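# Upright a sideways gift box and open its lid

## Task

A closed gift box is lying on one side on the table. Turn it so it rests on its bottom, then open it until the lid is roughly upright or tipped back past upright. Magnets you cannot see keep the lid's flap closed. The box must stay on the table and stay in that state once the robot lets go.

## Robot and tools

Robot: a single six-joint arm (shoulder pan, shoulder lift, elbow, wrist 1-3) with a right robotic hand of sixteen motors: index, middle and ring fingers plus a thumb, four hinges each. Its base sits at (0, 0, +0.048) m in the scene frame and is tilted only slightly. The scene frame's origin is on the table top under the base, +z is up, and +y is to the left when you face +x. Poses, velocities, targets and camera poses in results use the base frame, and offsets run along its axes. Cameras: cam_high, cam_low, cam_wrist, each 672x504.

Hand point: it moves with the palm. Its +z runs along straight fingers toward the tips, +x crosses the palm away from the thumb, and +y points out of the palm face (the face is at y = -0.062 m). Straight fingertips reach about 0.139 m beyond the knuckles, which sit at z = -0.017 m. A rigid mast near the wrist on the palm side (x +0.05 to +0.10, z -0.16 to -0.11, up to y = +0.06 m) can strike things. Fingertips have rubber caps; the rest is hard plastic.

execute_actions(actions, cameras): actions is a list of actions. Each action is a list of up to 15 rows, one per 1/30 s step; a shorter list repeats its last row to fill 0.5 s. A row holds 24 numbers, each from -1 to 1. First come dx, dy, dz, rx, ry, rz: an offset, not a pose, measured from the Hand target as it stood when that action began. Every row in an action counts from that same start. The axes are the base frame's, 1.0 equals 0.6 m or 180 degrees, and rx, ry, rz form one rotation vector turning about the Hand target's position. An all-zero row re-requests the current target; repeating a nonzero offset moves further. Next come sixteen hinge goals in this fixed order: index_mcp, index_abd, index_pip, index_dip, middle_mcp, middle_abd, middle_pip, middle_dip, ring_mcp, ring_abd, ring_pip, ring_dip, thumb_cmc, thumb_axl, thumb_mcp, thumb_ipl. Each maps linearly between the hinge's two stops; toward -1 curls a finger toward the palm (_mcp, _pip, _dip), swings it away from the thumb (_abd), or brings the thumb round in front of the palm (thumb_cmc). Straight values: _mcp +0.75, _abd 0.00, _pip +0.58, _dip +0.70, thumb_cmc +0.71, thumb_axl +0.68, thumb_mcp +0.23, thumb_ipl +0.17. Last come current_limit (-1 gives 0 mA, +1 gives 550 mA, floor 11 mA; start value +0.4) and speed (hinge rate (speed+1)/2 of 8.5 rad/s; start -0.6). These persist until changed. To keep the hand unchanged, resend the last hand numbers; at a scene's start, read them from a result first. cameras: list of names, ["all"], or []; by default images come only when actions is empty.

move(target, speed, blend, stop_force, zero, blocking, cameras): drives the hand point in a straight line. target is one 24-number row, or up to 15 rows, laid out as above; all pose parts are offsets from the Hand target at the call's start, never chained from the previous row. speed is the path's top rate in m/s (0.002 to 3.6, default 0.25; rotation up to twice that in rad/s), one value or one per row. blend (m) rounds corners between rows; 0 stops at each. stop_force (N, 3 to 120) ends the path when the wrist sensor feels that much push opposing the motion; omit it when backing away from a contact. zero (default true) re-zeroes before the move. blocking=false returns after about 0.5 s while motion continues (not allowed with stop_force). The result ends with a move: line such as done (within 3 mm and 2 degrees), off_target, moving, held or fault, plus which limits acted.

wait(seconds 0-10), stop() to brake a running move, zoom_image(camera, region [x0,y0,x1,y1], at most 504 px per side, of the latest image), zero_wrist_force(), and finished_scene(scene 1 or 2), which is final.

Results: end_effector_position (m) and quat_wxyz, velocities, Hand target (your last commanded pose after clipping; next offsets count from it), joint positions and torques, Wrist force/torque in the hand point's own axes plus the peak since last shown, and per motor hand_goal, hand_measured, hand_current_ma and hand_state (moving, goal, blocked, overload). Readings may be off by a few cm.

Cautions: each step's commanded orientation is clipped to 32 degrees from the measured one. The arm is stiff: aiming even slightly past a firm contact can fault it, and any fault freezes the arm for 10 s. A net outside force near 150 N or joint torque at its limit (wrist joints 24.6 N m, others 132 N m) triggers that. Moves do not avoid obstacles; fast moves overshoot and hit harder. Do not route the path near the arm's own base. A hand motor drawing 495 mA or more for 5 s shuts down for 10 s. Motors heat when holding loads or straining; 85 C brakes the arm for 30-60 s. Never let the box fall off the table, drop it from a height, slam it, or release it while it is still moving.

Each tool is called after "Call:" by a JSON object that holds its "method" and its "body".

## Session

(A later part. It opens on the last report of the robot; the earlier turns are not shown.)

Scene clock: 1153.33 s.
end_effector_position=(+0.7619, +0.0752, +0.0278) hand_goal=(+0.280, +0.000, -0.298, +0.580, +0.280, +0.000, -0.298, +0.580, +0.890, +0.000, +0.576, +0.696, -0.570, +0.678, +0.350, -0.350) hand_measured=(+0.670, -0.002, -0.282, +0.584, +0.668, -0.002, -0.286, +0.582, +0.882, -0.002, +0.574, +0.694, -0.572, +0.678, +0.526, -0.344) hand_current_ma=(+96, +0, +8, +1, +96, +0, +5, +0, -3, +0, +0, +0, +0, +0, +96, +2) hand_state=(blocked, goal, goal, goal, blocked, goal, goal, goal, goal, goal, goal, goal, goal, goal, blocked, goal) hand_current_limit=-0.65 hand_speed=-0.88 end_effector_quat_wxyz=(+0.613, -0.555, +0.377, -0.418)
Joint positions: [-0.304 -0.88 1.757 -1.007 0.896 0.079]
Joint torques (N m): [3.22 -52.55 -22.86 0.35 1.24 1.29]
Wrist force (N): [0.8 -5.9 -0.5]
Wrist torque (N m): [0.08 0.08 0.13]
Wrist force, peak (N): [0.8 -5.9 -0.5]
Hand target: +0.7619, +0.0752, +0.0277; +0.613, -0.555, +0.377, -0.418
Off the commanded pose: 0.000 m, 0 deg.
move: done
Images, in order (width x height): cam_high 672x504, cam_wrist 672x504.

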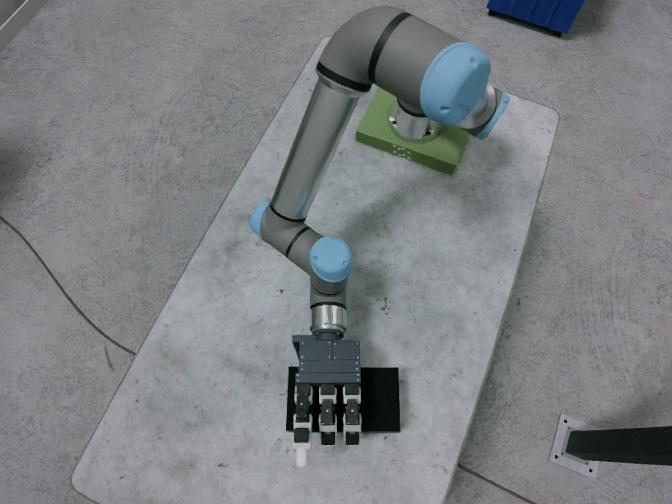

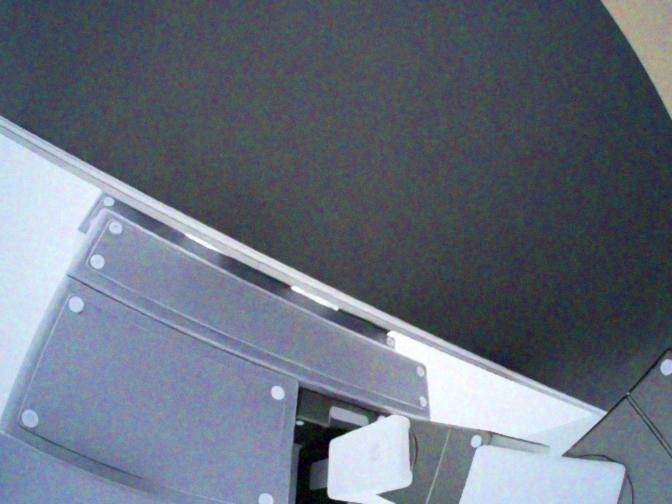

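Call:
{"method": "move", "body": {"target": [0,0,0,0,0,0,0.28,0,-0.299,0.58,0.28,0,-0.299,0.58,0.89,0,0.576,0.696,-0.571,0.678,0.35,-0.351,0.0,-0.88], "speed": 0.05}}

Call:
{"method": "move", "body": {"target": [0,0,0.0167,0,0,0,0.28,0,-0.299,0.58,0.28,0,-0.299,0.58,0.89,0,0.576,0.696,-0.571,0.678,0.35,-0.351,0.0,-0.88], "speed": 0.02, "cameras": ["cam_high","cam_wrist"]}}

Scene clock: 1160.33 s.
end_effector_position=(+0.7619, +0.0752, +0.0277) hand_goal=(+0.280, +0.000, -0.298, +0.580, +0.280, +0.000, -0.298, +0.580, +0.890, +0.000, +0.576, +0.696, -0.570, +0.678, +0.350, -0.350) hand_measured=(+0.654, -0.002, -0.268, +0.588, +0.656, -0.002, -0.274, +0.586, +0.882, -0.002, +0.574, +0.694, -0.572, +0.678, +0.520, -0.340) hand_current_ma=(+275, +0, +23, +2, +275, +0, +15, +1, -3, +0, +0, +0, +0, +0, +275, +5) hand_state=(blocked, goal, blocked, goal, blocked, goal, blocked, goal, goal, goal, goal, goal, goal, goal, blocked, goal) hand_current_limit=0.00 hand_speed=-0.88 end_effector_quat_wxyz=(+0.613, -0.555, +0.377, -0.418)
Joint positions: [-0.304 -0.88 1.757 -1.007 0.896 0.079]
Joint torques (N m): [2.9 -36.06 -10.56 0.14 1.33 0.58]
Wrist force (N): [0.8 -11.7 -0.9]
Wrist torque (N m): [-0.17 0.07 0.13]
Wrist force, peak (N): [1.0 -11.8 -0.8]
Hand target: +0.7619, +0.0752, +0.0277; +0.613, -0.555, +0.377, -0.418
Off the commanded pose: 0.000 m, 0 deg.
move: done

Scene clock: 1161.13 s.
end_effector_position=(+0.7619, +0.0752, +0.0379) hand_goal=(+0.280, +0.000, -0.298, +0.580, +0.280, +0.000, -0.298, +0.580, +0.890, +0.000, +0.576, +0.696, -0.570, +0.678, +0.350, -0.350) hand_measured=(+0.540, -0.002, -0.248, +0.602, +0.540, -0.002, -0.260, +0.594, +0.882, -0.002, +0.574, +0.694, -0.560, +0.678, +0.562, -0.294) hand_current_ma=(+275, +0, +56, +13, +275, +0, +34, +6, -3, +0, +0, +0, +3, +0, +275, +117) hand_state=(blocked, goal, blocked, blocked, blocked, goal, blocked, goal, goal, goal, goal, goal, goal, goal, blocked, blocked) hand_current_limit=0.00 hand_speed=-0.88 end_effector_quat_wxyz=(+0.613, -0.555, +0.377, -0.418)
Joint positions: [-0.304 -0.898 1.756 -0.986 0.896 0.079]
Joint torques (N m): [3.09 -35.57 -22.96 -3.78 1.23 0.72]
Wrist force (N): [1.0 2.1 -0.6]
Wrist torque (N m): [0.43 0.09 0.13]
Wrist force, peak (N): [0.9 -11.5 -1.0]
Hand target: +0.7619, +0.0752, +0.0377; +0.613, -0.555, +0.377, -0.418
Off the commanded pose: 0.000 m, 0 deg.
move: done
Images, in order (width x height): cam_high 672x504, cam_wrist 672x504.

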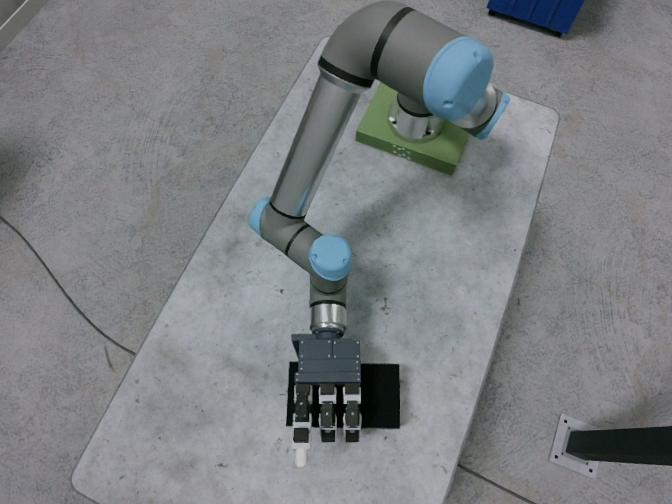

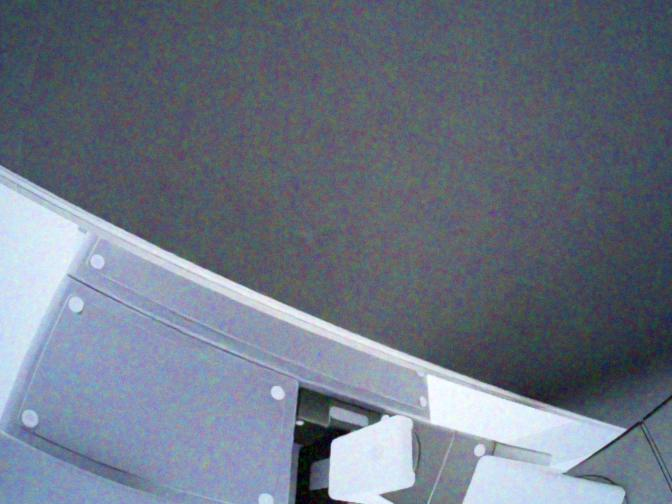

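Call:
{"method": "move", "body": {"target": [0,0,0.0167,0,0,0,0.2,0,-0.299,0.58,0.2,0,-0.299,0.58,0.89,0,0.576,0.696,-0.571,0.678,0.3,-0.351,0.35,-0.88], "speed": 0.02, "cameras": ["cam_high","cam_wrist"]}}

Scene clock: 1166.83 s.
end_effector_position=(+0.7619, +0.0752, +0.0479) hand_goal=(+0.200, +0.000, -0.298, +0.580, +0.200, +0.000, -0.298, +0.580, +0.890, +0.000, +0.576, +0.696, -0.570, +0.678, +0.300, -0.350) hand_measured=(+0.446, -0.002, -0.240, +0.604, +0.444, -0.002, -0.252, +0.598, +0.882, -0.002, +0.574, +0.694, -0.556, +0.678, +0.632, -0.284) hand_current_ma=(+370, +0, +76, +17, +370, +0, +51, +10, -3, +0, +0, +0, +6, +0, +371, +157) hand_state=(blocked, goal, blocked, blocked, blocked, goal, blocked, goal, goal, goal, goal, goal, goal, goal, blocked, blocked) hand_current_limit=0.35 hand_speed=-0.88 end_effector_quat_wxyz=(+0.613, -0.555, +0.377, -0.418)
Joint positions: [-0.304 -0.916 1.753 -0.966 0.896 0.079]
Joint torques (N m): [2.07 -36.73 -21.39 -4.03 1.3 -0.39]
Wrist force (N): [1.1 3.4 -1.1]
Wrist torque (N m): [0.40 0.07 0.14]
Wrist force, peak (N): [1.0 3.8 -1.1]
Hand target: +0.7619, +0.0752, +0.0478; +0.613, -0.555, +0.377, -0.418
Off the commanded pose: 0.000 m, 0 deg.
move: done
Images, in order (width x height): cam_high 672x504, cam_wrist 672x504.

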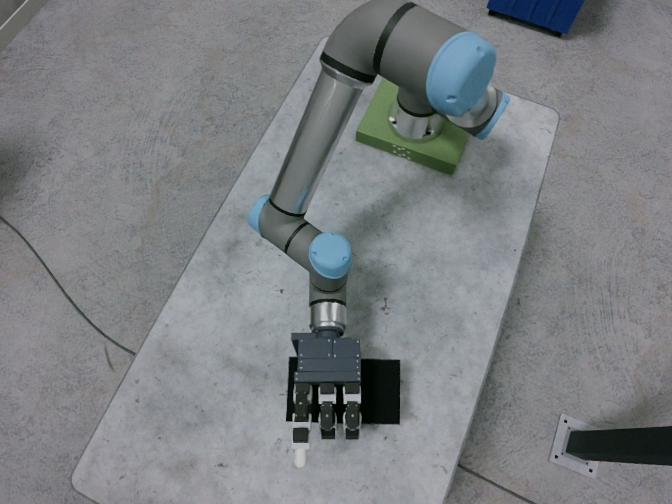

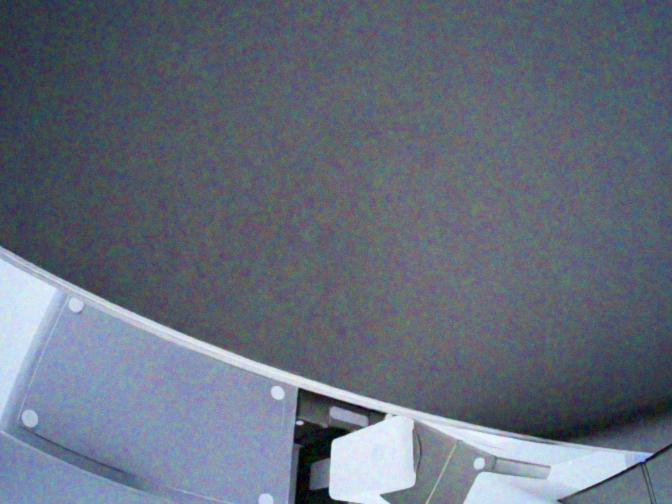

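Call:
{"method": "move", "body": {"target": [-0.0233,-0.0092,0.0167,0,0,0,0.1,0,-0.299,0.58,0.1,0,-0.299,0.58,0.89,0,0.576,0.696,-0.571,0.678,0.2,-0.5,0.6,-0.85], "speed": 0.03, "cameras": ["cam_high","cam_wrist"]}}

Scene clock: 1190.13 s.
end_effector_position=(+0.7478, +0.0695, +0.0579) hand_goal=(+0.100, +0.000, -0.298, +0.580, +0.100, +0.000, -0.298, +0.580, +0.890, +0.000, +0.576, +0.696, -0.570, +0.678, +0.200, -0.500) hand_measured=(+0.440, -0.002, -0.234, +0.606, +0.438, -0.002, -0.246, +0.600, +0.882, -0.002, +0.574, +0.694, -0.556, +0.678, +0.632, -0.284) hand_current_ma=(+440, +0, +86, +19, +440, +0, +61, +12, -3, +0, +0, +0, +6, +0, +440, +440) hand_state=(blocked, goal, blocked, blocked, blocked, goal, blocked, blocked, goal, goal, goal, goal, goal, goal, blocked, blocked) hand_current_limit=0.60 hand_speed=-0.85 end_effector_quat_wxyz=(+0.613, -0.555, +0.377, -0.418) end_effector_velocity=(+0.002, -0.002, +0.000) end_effector_angular_velocity=(+0.000, -0.002, -0.002)
Joint positions: [-0.322 -0.957 1.795 -0.969 0.878 0.082]
Joint velocities: [-0.001 0.004 -0.005 -0.001 0.001 0]
Joint torques (N m): [11.24 -35.32 -27.55 -3.69 1.11 0.79]
Wrist force (N): [1.0 3.6 -1.1]
Wrist torque (N m): [0.42 0.09 0.13]
Wrist force, peak (N): [1.1 3.7 -1.4]
Hand target: +0.7479, +0.0697, +0.0578; +0.613, -0.555, +0.377, -0.418
Off the commanded pose: 0.000 m, 0 deg.
move: done
Images, in order (width x height): cam_high 672x504, cam_wrist 672x504.

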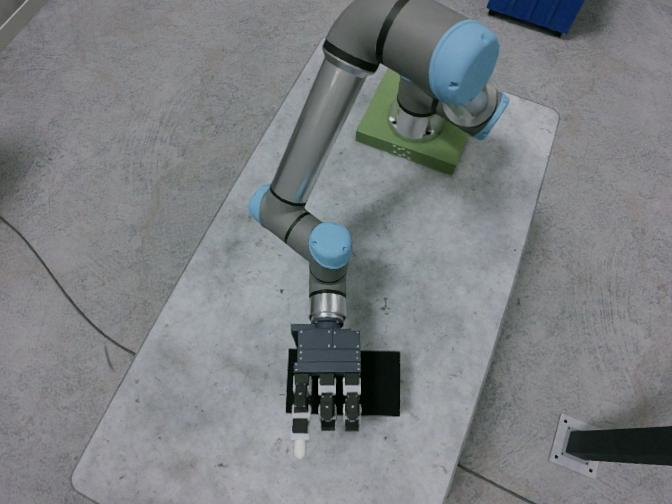

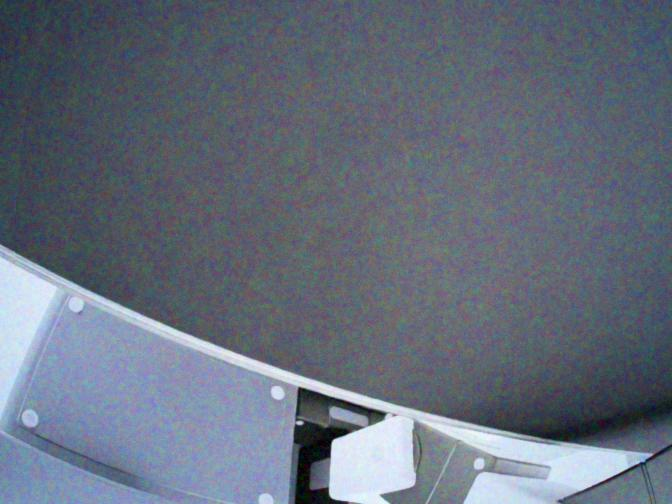

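Call:
{"method": "move", "body": {"target": [0,0,-0.045,0,0,0,0.1,0,-0.299,0.58,0.1,0,-0.299,0.58,0.89,0,0.576,0.696,-0.571,0.678,0.2,-0.351,0.0,-0.85], "speed": 0.04, "stop_force": 12}}

Call:
{"method": "move", "body": {"target": [0,0,0,0,0,0,0.89,0,-0.299,0.58,0.89,0,-0.299,0.58,0.89,0,0.576,0.696,-0.571,0.678,0.73,-0.351,0.0,-0.9], "speed": 0.04, "cameras": ["cam_high","cam_wrist"]}}

Scene clock: 1247.50 s.
end_effector_position=(+0.7479, +0.0697, +0.0327) hand_goal=(+0.100, +0.000, -0.298, +0.580, +0.100, +0.000, -0.298, +0.580, +0.890, +0.000, +0.576, +0.696, -0.570, +0.678, +0.200, -0.350) hand_measured=(+0.408, -0.004, -0.234, +0.598, +0.400, -0.004, -0.246, +0.594, +0.880, -0.002, +0.574, +0.694, -0.558, +0.678, +0.648, -0.290) hand_current_ma=(+275, -1, +86, +9, +275, -1, +60, +6, -3, +0, +0, +0, +4, +0, +275, +130) hand_state=(blocked, goal, blocked, goal, blocked, goal, blocked, goal, goal, goal, goal, goal, goal, goal, blocked, blocked) hand_current_limit=0.00 hand_speed=-0.85 end_effector_quat_wxyz=(+0.613, -0.555, +0.377, -0.418)
Joint positions: [-0.322 -0.91 1.801 -1.022 0.878 0.082]
Joint torques (N m): [12.52 -42.17 -25.97 -4.05 1.43 -0.32]
Wrist force (N): [0.8 3.6 -0.9]
Wrist torque (N m): [0.41 0.12 0.11]
Wrist force, peak (N): [0.2 -12.1 -0.9]
Hand target: +0.7479, +0.0697, +0.0326; +0.613, -0.555, +0.377, -0.418 (not the last commanded pose)
Off the commanded pose: 0.002 m, 0 deg.
move: contact

Scene clock: 1249.57 s.
end_effector_position=(+0.7479, +0.0697, +0.0327) hand_goal=(+0.890, +0.000, -0.298, +0.580, +0.890, +0.000, -0.298, +0.580, +0.890, +0.000, +0.576, +0.696, -0.570, +0.678, +0.730, -0.350) hand_measured=(+0.870, -0.004, -0.298, +0.582, +0.866, -0.002, -0.298, +0.582, +0.880, -0.002, +0.574, +0.694, -0.568, +0.678, +0.724, -0.348) hand_current_ma=(-14, +0, +0, +0, -17, +0, +0, +0, -3, +0, +0, +0, +0, +0, -2, +0) hand_state=(blocked, goal, goal, goal, blocked, goal, goal, goal, goal, goal, goal, goal, goal, goal, goal, goal) hand_current_limit=0.00 hand_speed=-0.90 end_effector_quat_wxyz=(+0.613, -0.555, +0.377, -0.418)
Joint positions: [-0.322 -0.91 1.801 -1.022 0.878 0.082]
Joint torques (N m): [12.7 -40.56 -19.53 -0.79 1.41 -0.4]
Wrist force (N): [1.0 0.7 -0.9]
Wrist torque (N m): [0.25 0.10 0.14]
Wrist force, peak (N): [1.0 3.7 -1.1]
Hand target: +0.7479, +0.0697, +0.0326; +0.613, -0.555, +0.377, -0.418
Off the commanded pose: 0.000 m, 0 deg.
move: done
Images, in order (width x height): cam_high 672x504, cam_wrist 672x504.

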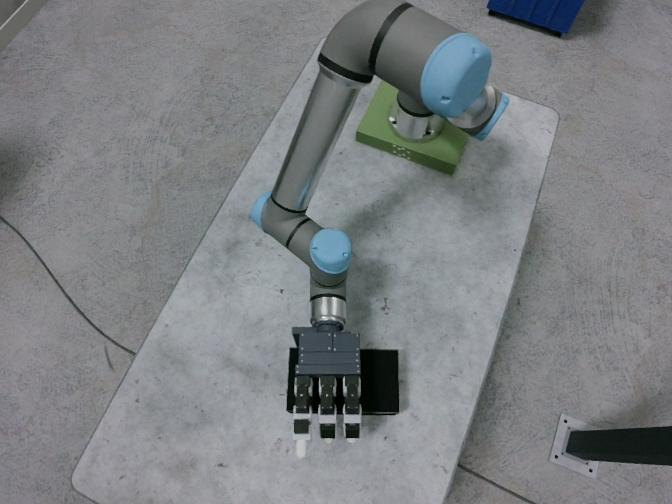

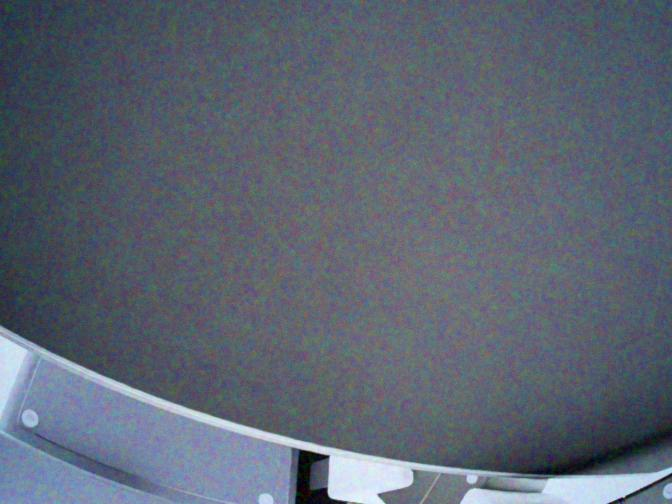

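Call:
{"method": "move", "body": {"target": [[0,0,0.2,0,0,0,0.89,0,-0.299,0.58,0.89,0,-0.299,0.58,0.89,0,0.576,0.696,-0.571,0.678,0.73,-0.351,0.0,-0.8],[-0.33,-0.2,0.4,0,0,0,0.89,0,-0.299,0.58,0.89,0,-0.299,0.58,0.89,0,0.576,0.696,-0.571,0.678,0.73,-0.351,0.0,-0.8]], "speed": 0.25, "blend": [0.05,0], "cameras": ["cam_high","cam_low"]}}

Scene clock: 1260.77 s.
end_effector_position=(+0.5499, -0.0503, +0.2726) hand_goal=(+0.890, +0.000, -0.298, +0.580, +0.890, +0.000, -0.298, +0.580, +0.890, +0.000, +0.576, +0.696, -0.570, +0.678, +0.730, -0.350) hand_measured=(+0.870, -0.004, -0.298, +0.582, +0.868, -0.002, -0.298, +0.582, +0.880, -0.002, +0.574, +0.694, -0.568, +0.678, +0.726, -0.348) hand_current_ma=(-12, +0, +0, +0, -14, +0, +0, +0, -3, +0, +0, +0, +0, +0, -1, +0) hand_state=(goal, goal, goal, goal, blocked, goal, goal, goal, goal, goal, goal, goal, goal, goal, goal, goal) hand_current_limit=0.00 hand_speed=-0.80 end_effector_quat_wxyz=(+0.613, -0.555, +0.377, -0.418)
Joint positions: [-0.803 -1.659 2.066 -0.664 0.404 0.236]
Joint torques (N m): [-11.19 -27.6 -31.6 0.89 -1.55 -0.53]
Wrist force (N): [1.0 0.7 -0.7]
Wrist torque (N m): [0.24 0.06 0.22]
Wrist force, peak (N): [0.8 3.7 -1.4]
Hand target: +0.5499, -0.0503, +0.2726; +0.613, -0.555, +0.377, -0.418
Off the commanded pose: 0.000 m, 0 deg.
move: done
Images, in order (width x height): cam_high 672x504, cam_low 672x504.

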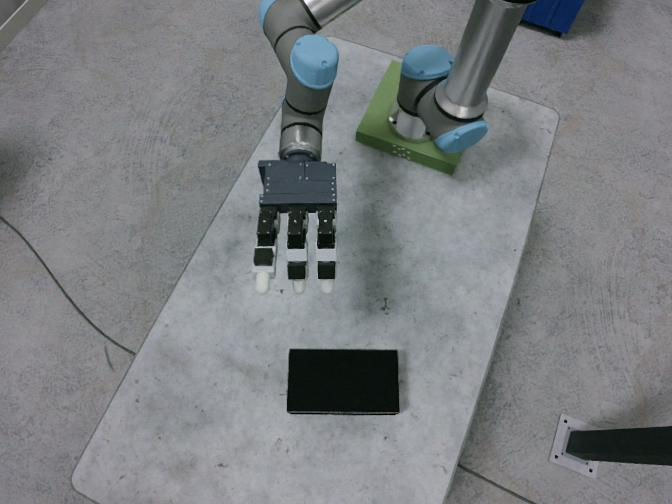

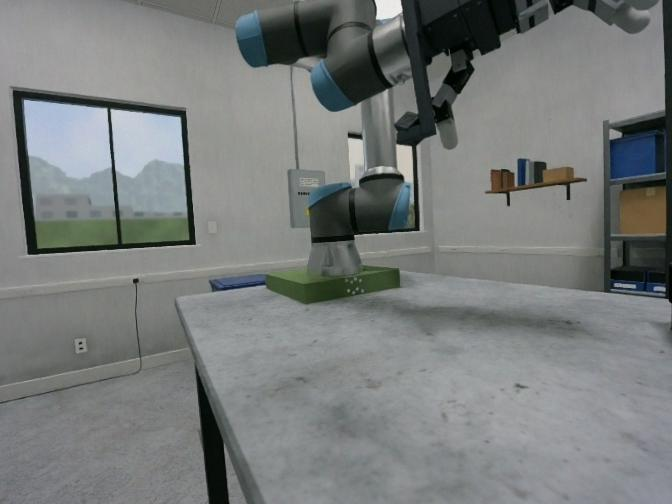

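Call:
{"method": "zoom_image", "body": {"camera": "cam_low", "region": [360, 0, 560, 170]}}

Call:
{"method": "zoom_image", "body": {"camera": "cam_high", "region": [270, 330, 420, 430]}}

Scaled by 2.520.

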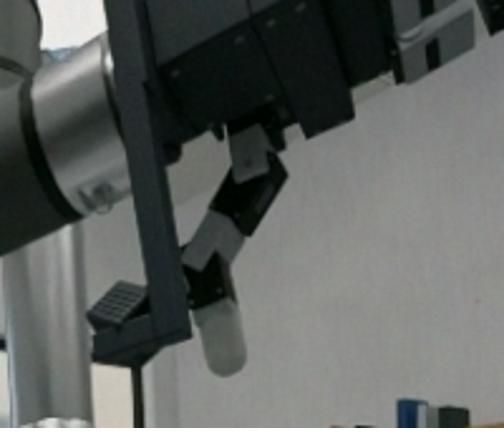

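Scaled by 3.360.

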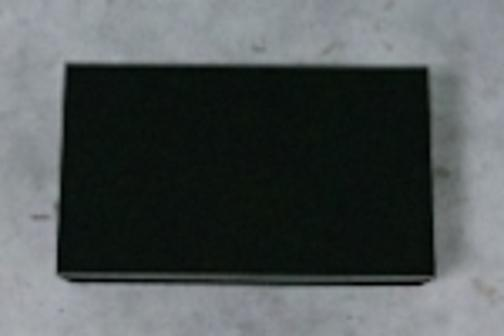

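Call:
{"method": "move", "body": {"target": [[0.2978,0.1873,-0.2043,0,0,0,0.89,0,-0.299,0.58,0.89,0,-0.299,0.58,1.0,0,-0.737,0.58,-0.571,0.678,0.73,-0.351,0.0,-0.6],[0.2978,0.1873,-0.34,0,0,0,0.89,0,-0.299,0.58,0.89,0,-0.299,0.58,1.0,0,-0.737,0.58,-0.571,0.678,0.73,-0.351,0.0,-0.6]], "speed": [0.2,0.1], "cameras": ["cam_high"]}}

Call:
{"method": "move", "body": {"target": [0,0,-0.068,0,0,0,0.89,0,-0.299,0.58,0.89,0,-0.299,0.58,1.0,0,-0.737,0.58,-0.571,0.678,0.73,-0.351,0.0,-0.6], "speed": 0.03, "stop_force": 4, "cameras": ["cam_wrist"]}}

Scene clock: 1318.97 s.
end_effector_position=(+0.7285, +0.0621, +0.0686) hand_goal=(+0.890, +0.000, -0.298, +0.580, +0.890, +0.000, -0.298, +0.580, +1.000, +0.000, -0.736, +0.580, -0.570, +0.678, +0.730, -0.350) hand_measured=(+0.872, -0.004, -0.298, +0.582, +0.870, -0.002, -0.298, +0.582, +0.982, -0.002, -0.734, +0.582, -0.568, +0.678, +0.726, -0.348) hand_current_ma=(-11, +0, +0, +0, -14, +0, +0, +0, -11, +0, +0, +0, +0, +0, -1, +0) hand_state=(goal, goal, goal, goal, blocked, goal, goal, goal, goal, goal, goal, goal, goal, goal, goal, goal) hand_current_limit=0.00 hand_speed=-0.60 end_effector_quat_wxyz=(+0.613, -0.555, +0.377, -0.418)
Joint positions: [-0.349 -1.008 1.851 -0.976 0.852 0.087]
Joint torques (N m): [-8.54 -46.14 -26.02 -0.81 1.21 1.32]
Wrist force (N): [1.0 0.5 -0.7]
Wrist torque (N m): [0.23 0.08 0.19]
Wrist force, peak (N): [0.5 2.4 0.6]
Hand target: +0.7285, +0.0621, +0.0686; +0.613, -0.555, +0.377, -0.418
Off the commanded pose: 0.000 m, 0 deg.
move: done
Images, in order (width x height): cam_high 672x504.

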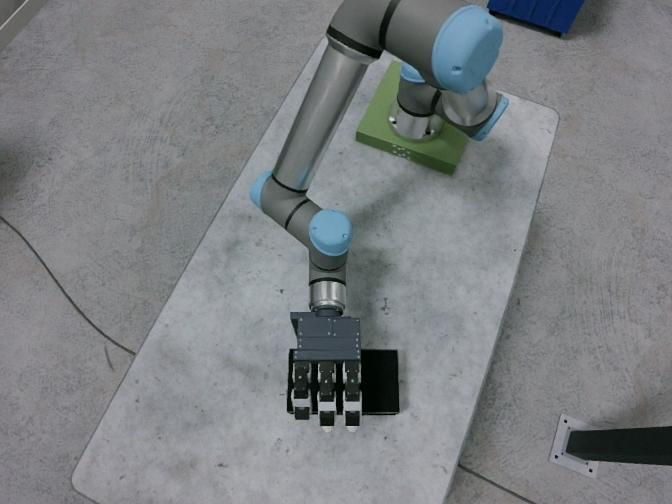

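Scene clock: 1321.43 s.
end_effector_position=(+0.7285, +0.0621, +0.0278) hand_goal=(+0.890, +0.000, -0.298, +0.580, +0.890, +0.000, -0.298, +0.580, +1.000, +0.000, -0.736, +0.580, -0.570, +0.678, +0.730, -0.350) hand_measured=(+0.872, -0.004, -0.298, +0.582, +0.870, -0.002, -0.298, +0.582, +0.982, -0.002, -0.734, +0.582, -0.568, +0.678, +0.726, -0.348) hand_current_ma=(-11, +0, +0, +0, -14, +0, +0, +0, -11, +0, +0, +0, +0, +0, -1, +0) hand_state=(goal, goal, goal, goal, blocked, goal, goal, goal, goal, goal, goal, goal, goal, goal, goal, goal) hand_current_limit=0.00 hand_speed=-0.60 end_effector_quat_wxyz=(+0.613, -0.555, +0.377, -0.418)
Joint positions: [-0.348 -0.93 1.863 -1.066 0.852 0.087]
Joint torques (N m): [12.46 -55.55 -22.78 0.4 -0.52 1.25]
Wrist force (N): [0.8 0.7 -0.5]
Wrist torque (N m): [0.25 0.09 0.17]
Wrist force, peak (N): [1.1 1.0 -0.6]
Hand target: +0.7285, +0.0621, +0.0278; +0.613, -0.555, +0.377, -0.418
Off the commanded pose: 0.000 m, 0 deg.
move: done
Images, in order (width x height): cam_wrist 672x504.

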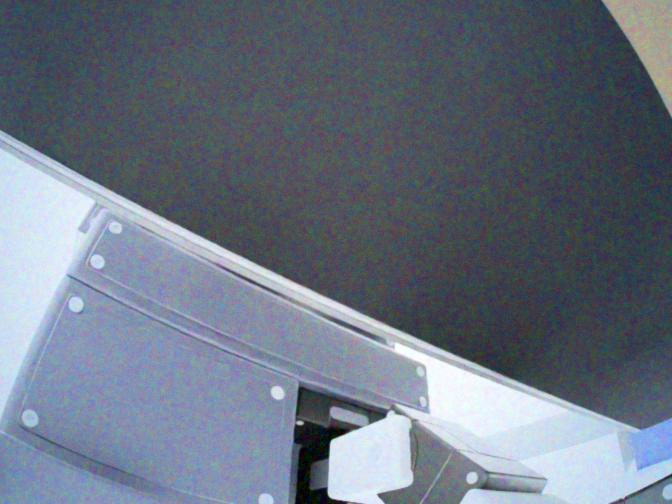

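Call:
{"method": "move", "body": {"target": [0,0,0,0,0,0,0.5,0,-0.299,0.58,0.5,0,-0.299,0.58,1.0,0,-0.737,0.58,-0.571,0.678,0.35,-0.4,0.0,-0.85], "speed": 0.05}}

Call:
{"method": "move", "body": {"target": [0,0,0.04,0,0,0,0.5,0,-0.299,0.58,0.5,0,-0.299,0.58,1.0,0,-0.737,0.58,-0.571,0.678,0.35,-0.4,0.0,-0.85], "speed": 0.03, "cameras": ["cam_high","cam_wrist"]}}

Scene clock: 1323.77 s.
end_effector_position=(+0.7286, +0.0621, +0.0279) hand_goal=(+0.500, +0.000, -0.298, +0.580, +0.500, +0.000, -0.298, +0.580, +1.000, +0.000, -0.736, +0.580, -0.570, +0.678, +0.350, -0.400) hand_measured=(+0.642, -0.004, -0.268, +0.588, +0.644, -0.002, -0.274, +0.584, +0.982, -0.002, -0.734, +0.582, -0.568, +0.678, +0.558, -0.388) hand_current_ma=(+275, +0, +23, +2, +275, +0, +15, +1, -11, +0, +0, +0, +0, +0, +275, +7) hand_state=(blocked, goal, blocked, goal, blocked, goal, blocked, goal, goal, goal, goal, goal, goal, goal, blocked, goal) hand_current_limit=0.00 hand_speed=-0.85 end_effector_quat_wxyz=(+0.613, -0.555, +0.377, -0.418)
Joint positions: [-0.348 -0.93 1.863 -1.066 0.852 0.087]
Joint torques (N m): [12 -45.31 -19.37 0.07 -1.74 0.7]
Wrist force (N): [0.7 -11.0 -0.6]
Wrist torque (N m): [-0.12 0.06 0.13]
Wrist force, peak (N): [0.8 -11.1 -0.3]
Hand target: +0.7285, +0.0621, +0.0278; +0.613, -0.555, +0.377, -0.418
Off the commanded pose: 0.000 m, 0 deg.
move: done

Scene clock: 1324.83 s.
end_effector_position=(+0.7286, +0.0621, +0.0520) hand_goal=(+0.500, +0.000, -0.298, +0.580, +0.500, +0.000, -0.298, +0.580, +1.000, +0.000, -0.736, +0.580, -0.570, +0.678, +0.350, -0.400) hand_measured=(+0.590, -0.004, -0.256, +0.598, +0.590, -0.002, -0.264, +0.594, +0.982, -0.002, -0.734, +0.582, -0.560, +0.678, +0.556, -0.346) hand_current_ma=(+177, +0, +43, +10, +176, +0, +28, +5, -11, +0, +0, +0, +3, +0, +275, +111) hand_state=(blocked, goal, blocked, goal, blocked, goal, blocked, goal, goal, goal, goal, goal, goal, goal, blocked, blocked) hand_current_limit=0.00 hand_speed=-0.85 end_effector_quat_wxyz=(+0.613, -0.555, +0.377, -0.418) end_effector_velocity=(+0.001, +0.000, -0.001) end_effector_angular_velocity=(-0.001, -0.003, +0.000)
Joint positions: [-0.348 -0.977 1.857 -1.013 0.852 0.087]
Joint velocities: [0 0.003 0 -0.006 0 0]
Joint torques (N m): [10.85 -34.39 -21.17 -4.11 -1.52 0.38]
Wrist force (N): [1.0 3.7 -1.1]
Wrist torque (N m): [0.39 0.08 0.15]
Wrist force, peak (N): [0.6 -11.0 -0.3]
Hand target: +0.7285, +0.0621, +0.0518; +0.613, -0.555, +0.377, -0.418
Off the commanded pose: 0.000 m, 0 deg.
move: done
Images, in order (width x height): cam_high 672x504, cam_wrist 672x504.

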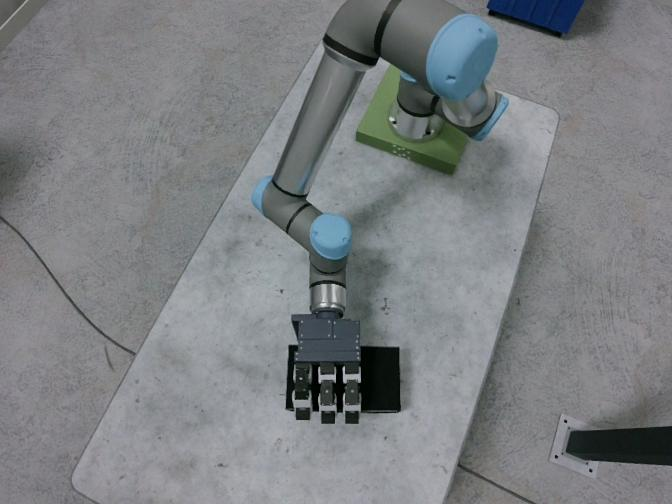

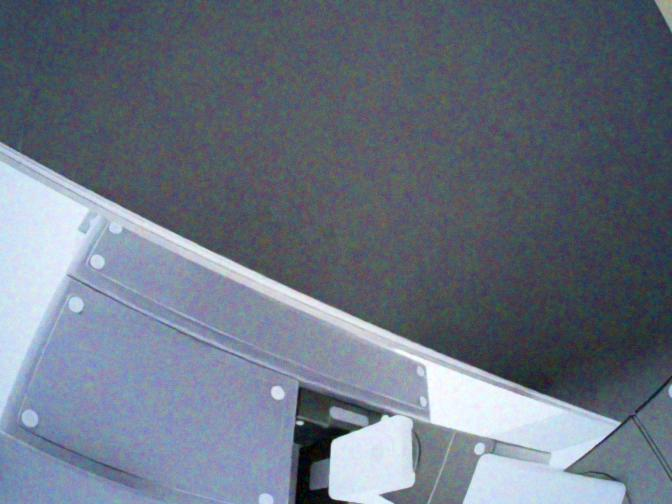

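Call:
{"method": "move", "body": {"target": [[0,0,0.2,0,0,0,0.45,0,-0.299,0.58,0.45,0,-0.299,0.58,1.0,0,-0.737,0.58,-0.571,0.678,0.35,-0.4,0.0,-0.85],[-0.156,-0.0615,0.33,0,0,0,0.45,0,-0.299,0.58,0.45,0,-0.299,0.58,1.0,0,-0.737,0.58,-0.571,0.678,0.35,-0.4,0.0,-0.85]], "speed": 0.12, "blend": [0.05,0], "cameras": ["cam_high","cam_wrist","cam_low"]}}

Scene clock: 1329.57 s.
end_effector_position=(+0.6350, +0.0251, +0.2498) hand_goal=(+0.450, +0.000, -0.298, +0.580, +0.450, +0.000, -0.298, +0.580, +1.000, +0.000, -0.736, +0.580, -0.570, +0.678, +0.350, -0.400) hand_measured=(+0.542, -0.004, -0.250, +0.600, +0.542, -0.002, -0.262, +0.594, +0.982, -0.002, -0.734, +0.582, -0.560, +0.678, +0.592, -0.342) hand_current_ma=(+188, +0, +51, +11, +187, +0, +33, +6, -11, +0, +0, +0, +4, +0, +275, +127) hand_state=(blocked, goal, blocked, goal, blocked, goal, blocked, goal, goal, goal, goal, goal, goal, goal, blocked, blocked) hand_current_limit=0.00 hand_speed=-0.85 end_effector_quat_wxyz=(+0.613, -0.555, +0.377, -0.418)
Joint positions: [-0.508 -1.469 1.933 -0.621 0.694 0.12]
Joint torques (N m): [11.28 -32.75 -31.64 -3.13 1.58 -1.45]
Wrist force (N): [1.1 3.6 -1.3]
Wrist torque (N m): [0.42 0.05 0.17]
Wrist force, peak (N): [0.7 5.3 -1.3]
Hand target: +0.6349, +0.0252, +0.2498; +0.613, -0.555, +0.377, -0.418
Off the commanded pose: 0.000 m, 0 deg.
move: done

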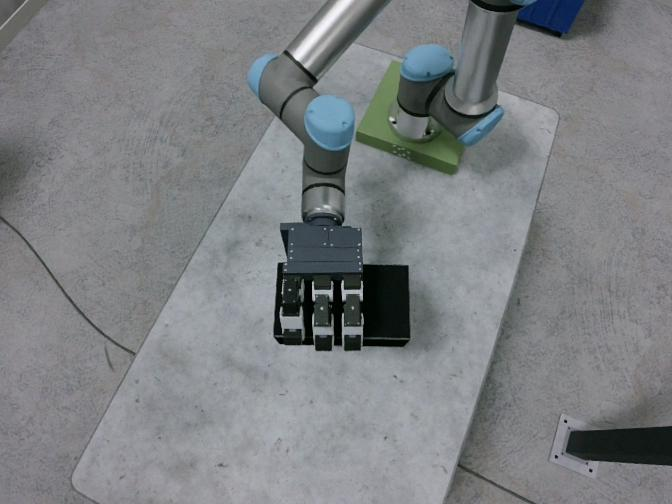

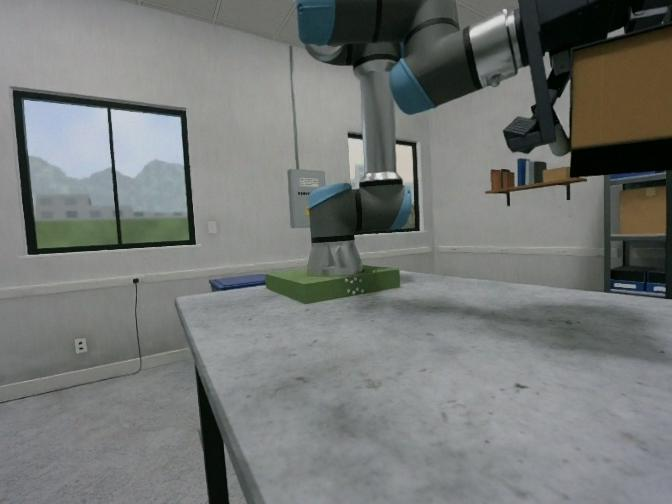

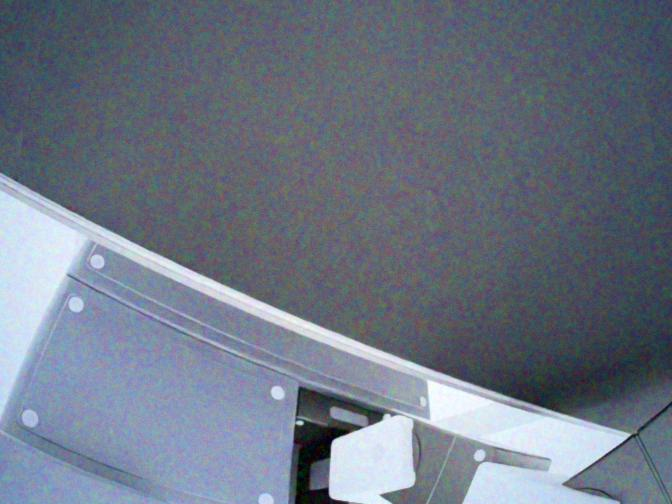

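Call:
{"method": "zoom_image", "body": {"camera": "cam_low", "region": [472, 0, 672, 190]}}

Scaled by 2.520.

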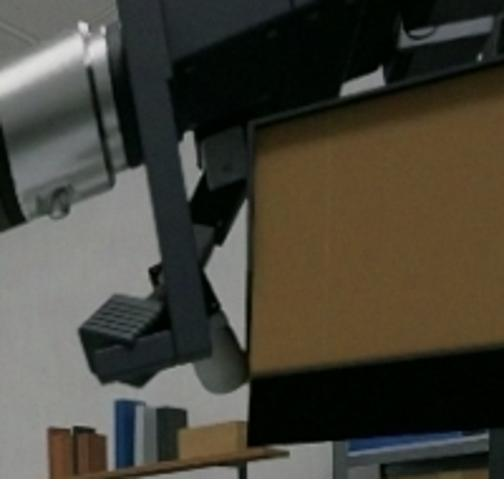

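Call:
{"method": "move", "body": {"target": [0,0,0,-0.07127,0.1809,0,0.47,0,-0.299,0.58,0.47,0,-0.299,0.58,1.0,0,-0.737,0.58,-0.571,0.678,0.35,-0.4,0.0,-0.85], "speed": 0.12, "cameras": ["cam_high","cam_low"]}}

Scene clock: 1336.37 s.
end_effector_position=(+0.6350, +0.0253, +0.2498) hand_goal=(+0.470, +0.000, -0.298, +0.580, +0.470, +0.000, -0.298, +0.580, +1.000, +0.000, -0.736, +0.580, -0.570, +0.678, +0.350, -0.400) hand_measured=(+0.542, -0.004, -0.248, +0.600, +0.542, -0.002, -0.258, +0.594, +0.982, -0.002, -0.734, +0.582, -0.560, +0.678, +0.592, -0.342) hand_current_ma=(+123, +0, +56, +12, +122, +0, +37, +7, -11, +0, +0, +0, +4, +0, +275, +127) hand_state=(blocked, goal, blocked, blocked, blocked, goal, blocked, goal, goal, goal, goal, goal, goal, goal, blocked, blocked) hand_current_limit=0.00 hand_speed=-0.85 end_effector_quat_wxyz=(-0.418, +0.714, -0.485, +0.285)
Joint positions: [-0.379 -1.207 1.32 0.542 0.93 -0.432]
Joint torques (N m): [-14.11 -50.36 -26 1.63 -2.18 0.79]
Wrist force (N): [0.5 3.6 0.5]
Wrist torque (N m): [0.43 0.03 0.08]
Wrist force, peak (N): [1.1 3.9 -1.3]
Hand target: +0.6349, +0.0252, +0.2498; -0.418, +0.714, -0.485, +0.285
Off the commanded pose: 0.000 m, 0 deg.
move: done
Images, in order (width x height): cam_high 672x504, cam_low 672x504.

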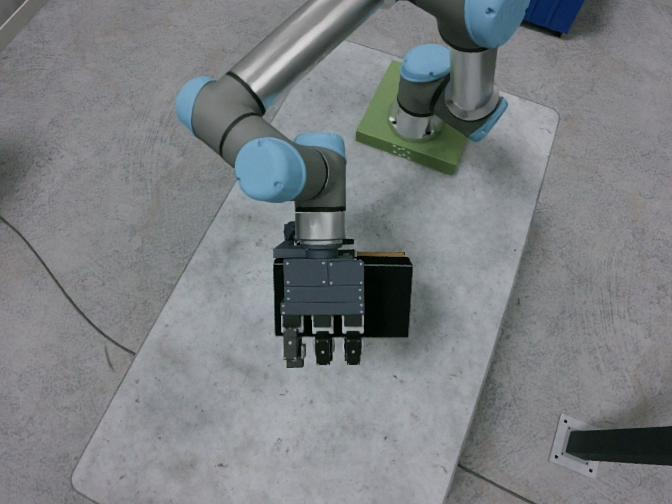

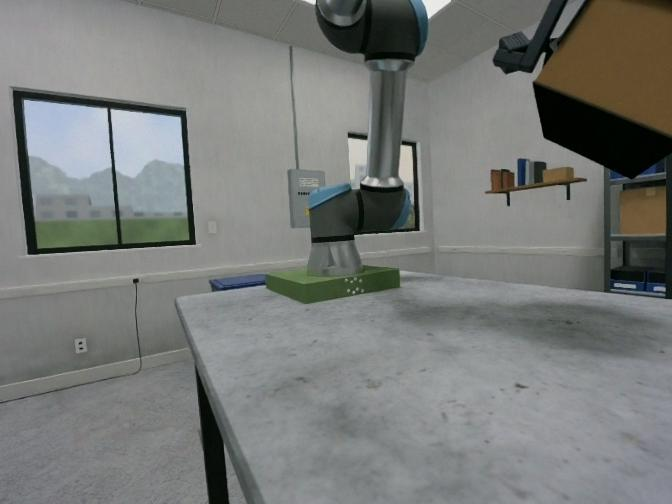

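Call:
{"method": "zoom_image", "body": {"camera": "cam_high", "region": [260, 220, 430, 380]}}

Call:
{"method": "move", "body": {"target": [0,0,0,-0.0692,0.1757,0,0.47,0,-0.299,0.58,0.47,0,-0.299,0.58,1.0,0,-0.737,0.58,-0.571,0.678,0.35,-0.4,0.0,-0.85], "speed": 0.12, "cameras": ["cam_high","cam_low"]}}

Scaled by 2.965.

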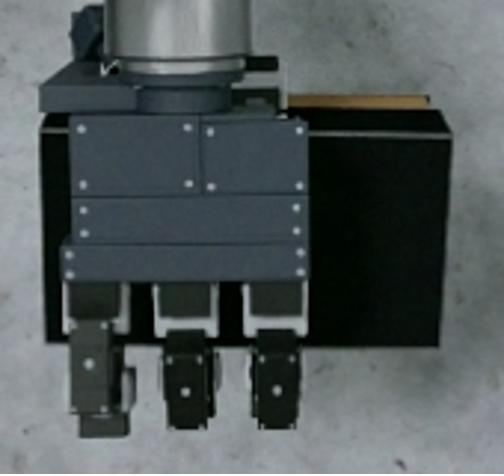

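Scene clock: 1340.70 s.
end_effector_position=(+0.6350, +0.0253, +0.2498) hand_goal=(+0.470, +0.000, -0.298, +0.580, +0.470, +0.000, -0.298, +0.580, +1.000, +0.000, -0.736, +0.580, -0.570, +0.678, +0.350, -0.400) hand_measured=(+0.542, -0.004, -0.246, +0.600, +0.542, -0.002, -0.256, +0.596, +0.988, -0.002, -0.734, +0.582, -0.558, +0.678, +0.592, -0.342) hand_current_ma=(+123, +0, +60, +12, +122, +0, +40, +7, -6, +0, +0, +0, +4, +0, +275, +127) hand_state=(blocked, goal, blocked, blocked, blocked, goal, blocked, goal, goal, goal, goal, goal, goal, goal, blocked, blocked) hand_current_limit=0.00 hand_speed=-0.85 end_effector_quat_wxyz=(-0.191, +0.805, -0.547, +0.130)
Joint positions: [-0.227 -0.749 0.546 1.381 1.313 -0.552]
Joint torques (N m): [-13.63 -60.38 -26.75 2.74 -2.07 -1.26]
Wrist force (N): [0.1 2.2 2.0]
Wrist torque (N m): [0.36 -0.03 0.02]
Wrist force, peak (N): [0.6 3.9 0.9]
Hand target: +0.6349, +0.0252, +0.2498; -0.191, +0.805, -0.547, +0.130
Off the commanded pose: 0.000 m, 0 deg.
move: done
Images, in order (width x height): cam_high 672x504, cam_low 672x504.

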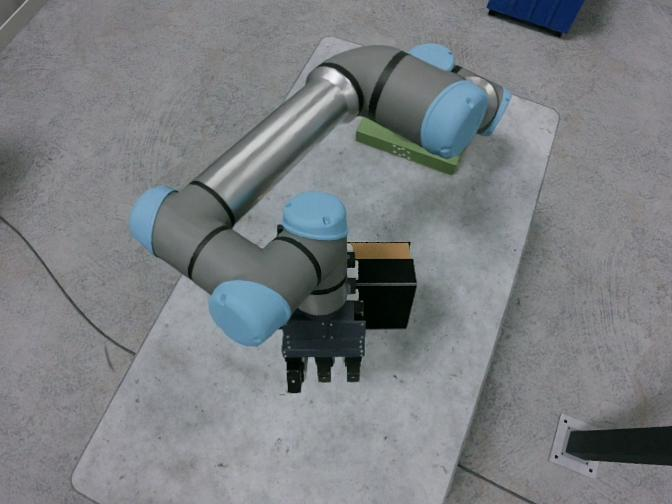

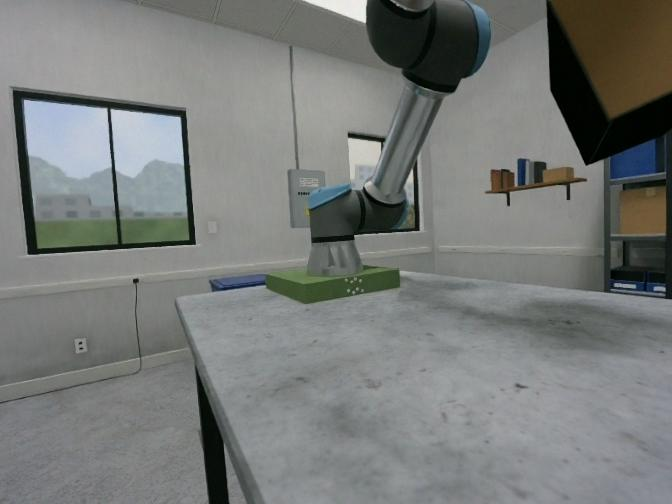

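Call:
{"method": "zoom_image", "body": {"camera": "cam_high", "region": [330, 220, 440, 350]}}

Scaled by 3.877.

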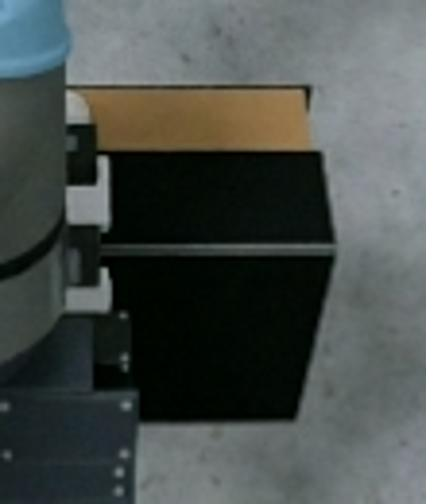

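Call:
{"method": "move", "body": {"target": [0,0,-0.31,0,0,0,0.47,0,-0.299,0.58,0.47,0,-0.299,0.58,1.0,0,-0.737,0.58,-0.571,0.678,0.35,-0.4,0.0,-0.85], "speed": 0.12, "stop_force": 12}}

Call:
{"method": "move", "body": {"target": [0,0,-0.1,0,0,0,0.47,0,-0.299,0.58,0.47,0,-0.299,0.58,1.0,0,-0.737,0.58,-0.571,0.678,0.35,-0.4,0.0,-0.85], "speed": 0.025, "stop_force": 4, "cameras": ["cam_high","cam_low"]}}

Scene clock: 1353.57 s.
end_effector_position=(+0.6350, +0.0252, +0.0639) hand_goal=(+0.470, +0.000, -0.298, +0.580, +0.470, +0.000, -0.298, +0.580, +1.000, +0.000, -0.736, +0.580, -0.570, +0.678, +0.350, -0.400) hand_measured=(+0.542, -0.004, -0.246, +0.600, +0.542, -0.002, -0.256, +0.596, +0.988, -0.002, -0.734, +0.582, -0.558, +0.678, +0.592, -0.342) hand_current_ma=(+123, +0, +61, +12, +122, +0, +41, +7, -5, +0, +0, +0, +4, +0, +275, +127) hand_state=(blocked, goal, blocked, blocked, blocked, goal, blocked, goal, goal, goal, goal, goal, goal, goal, blocked, blocked) hand_current_limit=0.00 hand_speed=-0.85 end_effector_quat_wxyz=(-0.191, +0.805, -0.547, +0.130)
Joint positions: [-0.227 -0.732 0.992 0.917 1.313 -0.552]
Joint torques (N m): [7.4 -68.44 -17.32 -0.06 -2.45 0.36]
Wrist force (N): [0.1 2.1 2.0]
Wrist torque (N m): [0.35 -0.03 0.02]
Wrist force, peak (N): [-0.1 3.1 3.3]
Hand target: +0.6349, +0.0252, +0.0638; -0.191, +0.805, -0.547, +0.130
Off the commanded pose: 0.000 m, 0 deg.
move: done

Scene clock: 1356.57 s.
end_effector_position=(+0.6349, +0.0252, +0.0162) hand_goal=(+0.470, +0.000, -0.298, +0.580, +0.470, +0.000, -0.298, +0.580, +1.000, +0.000, -0.736, +0.580, -0.570, +0.678, +0.350, -0.400) hand_measured=(+0.542, -0.004, -0.250, +0.598, +0.542, -0.002, -0.256, +0.596, +0.988, -0.002, -0.734, +0.582, -0.566, +0.678, +0.596, -0.342) hand_current_ma=(+120, +0, +54, +9, +121, +0, +42, +7, -5, +0, +0, +0, +1, +0, +275, +127) hand_state=(blocked, goal, blocked, goal, blocked, goal, blocked, goal, goal, goal, goal, goal, goal, goal, blocked, blocked) hand_current_limit=0.00 hand_speed=-0.85 end_effector_quat_wxyz=(-0.191, +0.805, -0.547, +0.130)
Joint positions: [-0.227 -0.692 1.045 0.823 1.313 -0.552]
Joint torques (N m): [5.03 -68.61 -29.12 0.43 -2.3 -1.39]
Wrist force (N): [0.3 2.0 1.9]
Wrist torque (N m): [0.33 -0.09 0.04]
Wrist force, peak (N): [0.5 -4.8 -4.4]
Hand target: +0.6349, +0.0252, +0.0162; -0.191, +0.805, -0.547, +0.130 (not the last commanded pose)
Off the commanded pose: 0.012 m, 0 deg.
move: contact
Images, in order (width x height): cam_high 672x504, cam_low 672x504.

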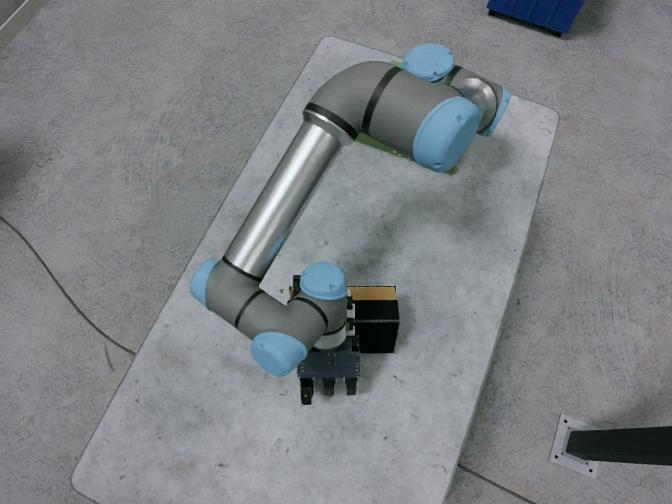

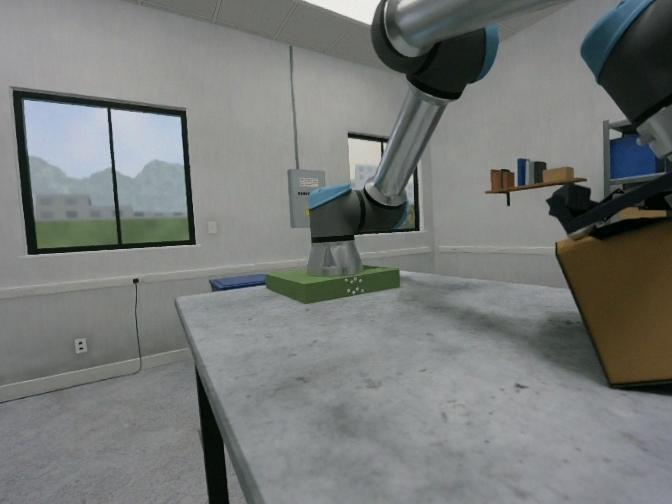

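Call:
{"method": "move", "body": {"target": [0.0130,0.0051,-0.0157,-0.0163,0.0413,0,0.47,0,-0.299,0.58,0.47,0,-0.299,0.58,1.0,0,-0.737,0.58,-0.571,0.678,0.35,-0.4,0.0,-0.85], "speed": 0.05, "cameras": ["cam_low"]}}

Scene clock: 1363.73 s.
end_effector_position=(+0.6427, +0.0284, +0.0067) hand_goal=(+0.470, +0.000, -0.298, +0.580, +0.470, +0.000, -0.298, +0.580, +1.000, +0.000, -0.736, +0.580, -0.570, +0.678, +0.350, -0.400) hand_measured=(+0.568, -0.004, -0.320, +0.562, +0.556, -0.004, -0.318, +0.566, +0.990, -0.002, -0.734, +0.582, -0.556, +0.678, +0.618, -0.342) hand_current_ma=(+207, -1, -13, -9, +166, -1, -11, -6, -4, +0, +0, +0, +7, +0, +275, +128) hand_state=(blocked, goal, blocked, goal, blocked, goal, goal, goal, goal, goal, goal, goal, goal, goal, blocked, blocked) hand_current_limit=0.00 hand_speed=-0.85 end_effector_quat_wxyz=(-0.135, +0.816, -0.555, +0.092)
Joint positions: [-0.189 -0.552 0.826 1.017 1.398 -0.542]
Joint torques (N m): [-12.65 -54.39 -1 1.69 -0.07 -1.03]
Wrist force (N): [0.9 -22.3 -14.7]
Wrist torque (N m): [0.73 -0.06 -0.16]
Wrist force, peak (N): [0.8 -23.4 -15.1]
Hand target: +0.6427, +0.0282, +0.0068; -0.135, +0.816, -0.555, +0.092
Off the commanded pose: 0.000 m, 0 deg.
move: done
Images, in order (width x height): cam_low 672x504.

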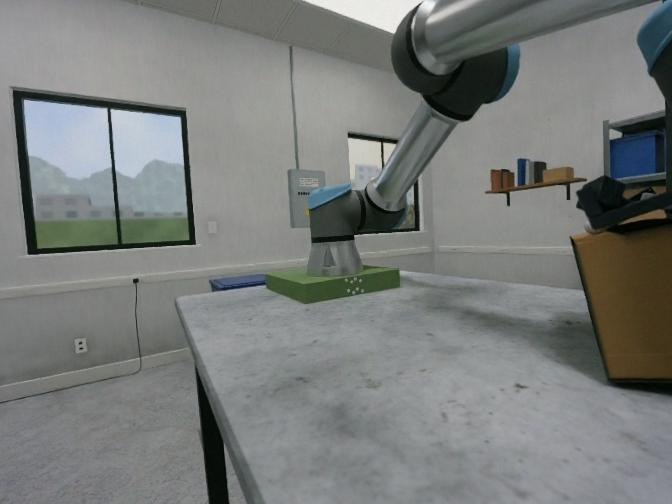

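Call:
{"method": "move", "body": {"target": [0,0,0.007,0,0,0,0.6,0,-0.299,0.58,0.6,0,-0.299,0.58,1.0,0,-0.737,0.58,-0.571,0.678,0.73,-0.35,0.0,-0.85], "speed": 0.03, "cameras": ["cam_low"]}}

Scene clock: 1366.73 s.
end_effector_position=(+0.6427, +0.0282, +0.0111) hand_goal=(+0.600, +0.000, -0.298, +0.580, +0.600, +0.000, -0.298, +0.580, +1.000, +0.000, -0.736, +0.580, -0.570, +0.678, +0.730, -0.350) hand_measured=(+0.588, -0.004, -0.298, +0.578, +0.588, -0.002, -0.304, +0.574, +0.990, -0.002, -0.734, +0.582, -0.568, +0.678, +0.718, -0.348) hand_current_ma=(-5, +0, +0, +0, -6, +0, -1, -1, -4, +0, +0, +0, +0, +0, -6, +0) hand_state=(goal, goal, goal, goal, goal, goal, goal, goal, goal, goal, goal, goal, goal, goal, goal, goal) hand_current_limit=0.00 hand_speed=-0.85 end_effector_quat_wxyz=(-0.135, +0.816, -0.555, +0.092)
Joint positions: [-0.19 -0.556 0.822 1.025 1.398 -0.542]
Joint torques (N m): [-7.09 -64.25 -23.25 1.16 1.14 0.33]
Wrist force (N): [0.2 1.9 -0.2]
Wrist torque (N m): [0.26 -0.07 -0.05]
Wrist force, peak (N): [0.7 -22.0 -14.8]
Hand target: +0.6427, +0.0282, +0.0110; -0.135, +0.816, -0.555, +0.092
Off the commanded pose: 0.000 m, 0 deg.
move: done
Images, in order (width x height): cam_low 672x504.

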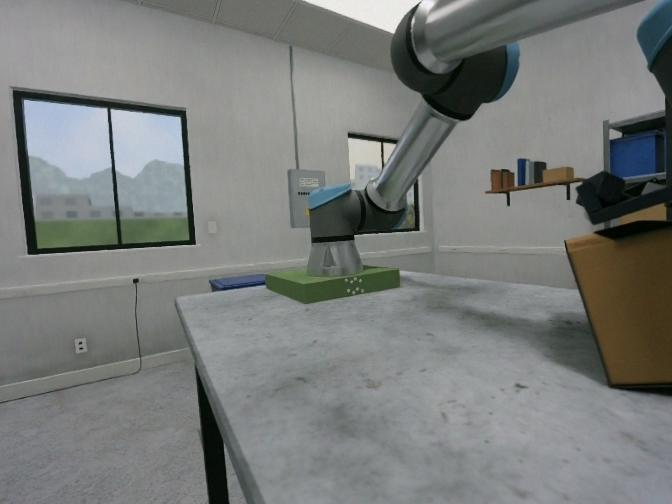

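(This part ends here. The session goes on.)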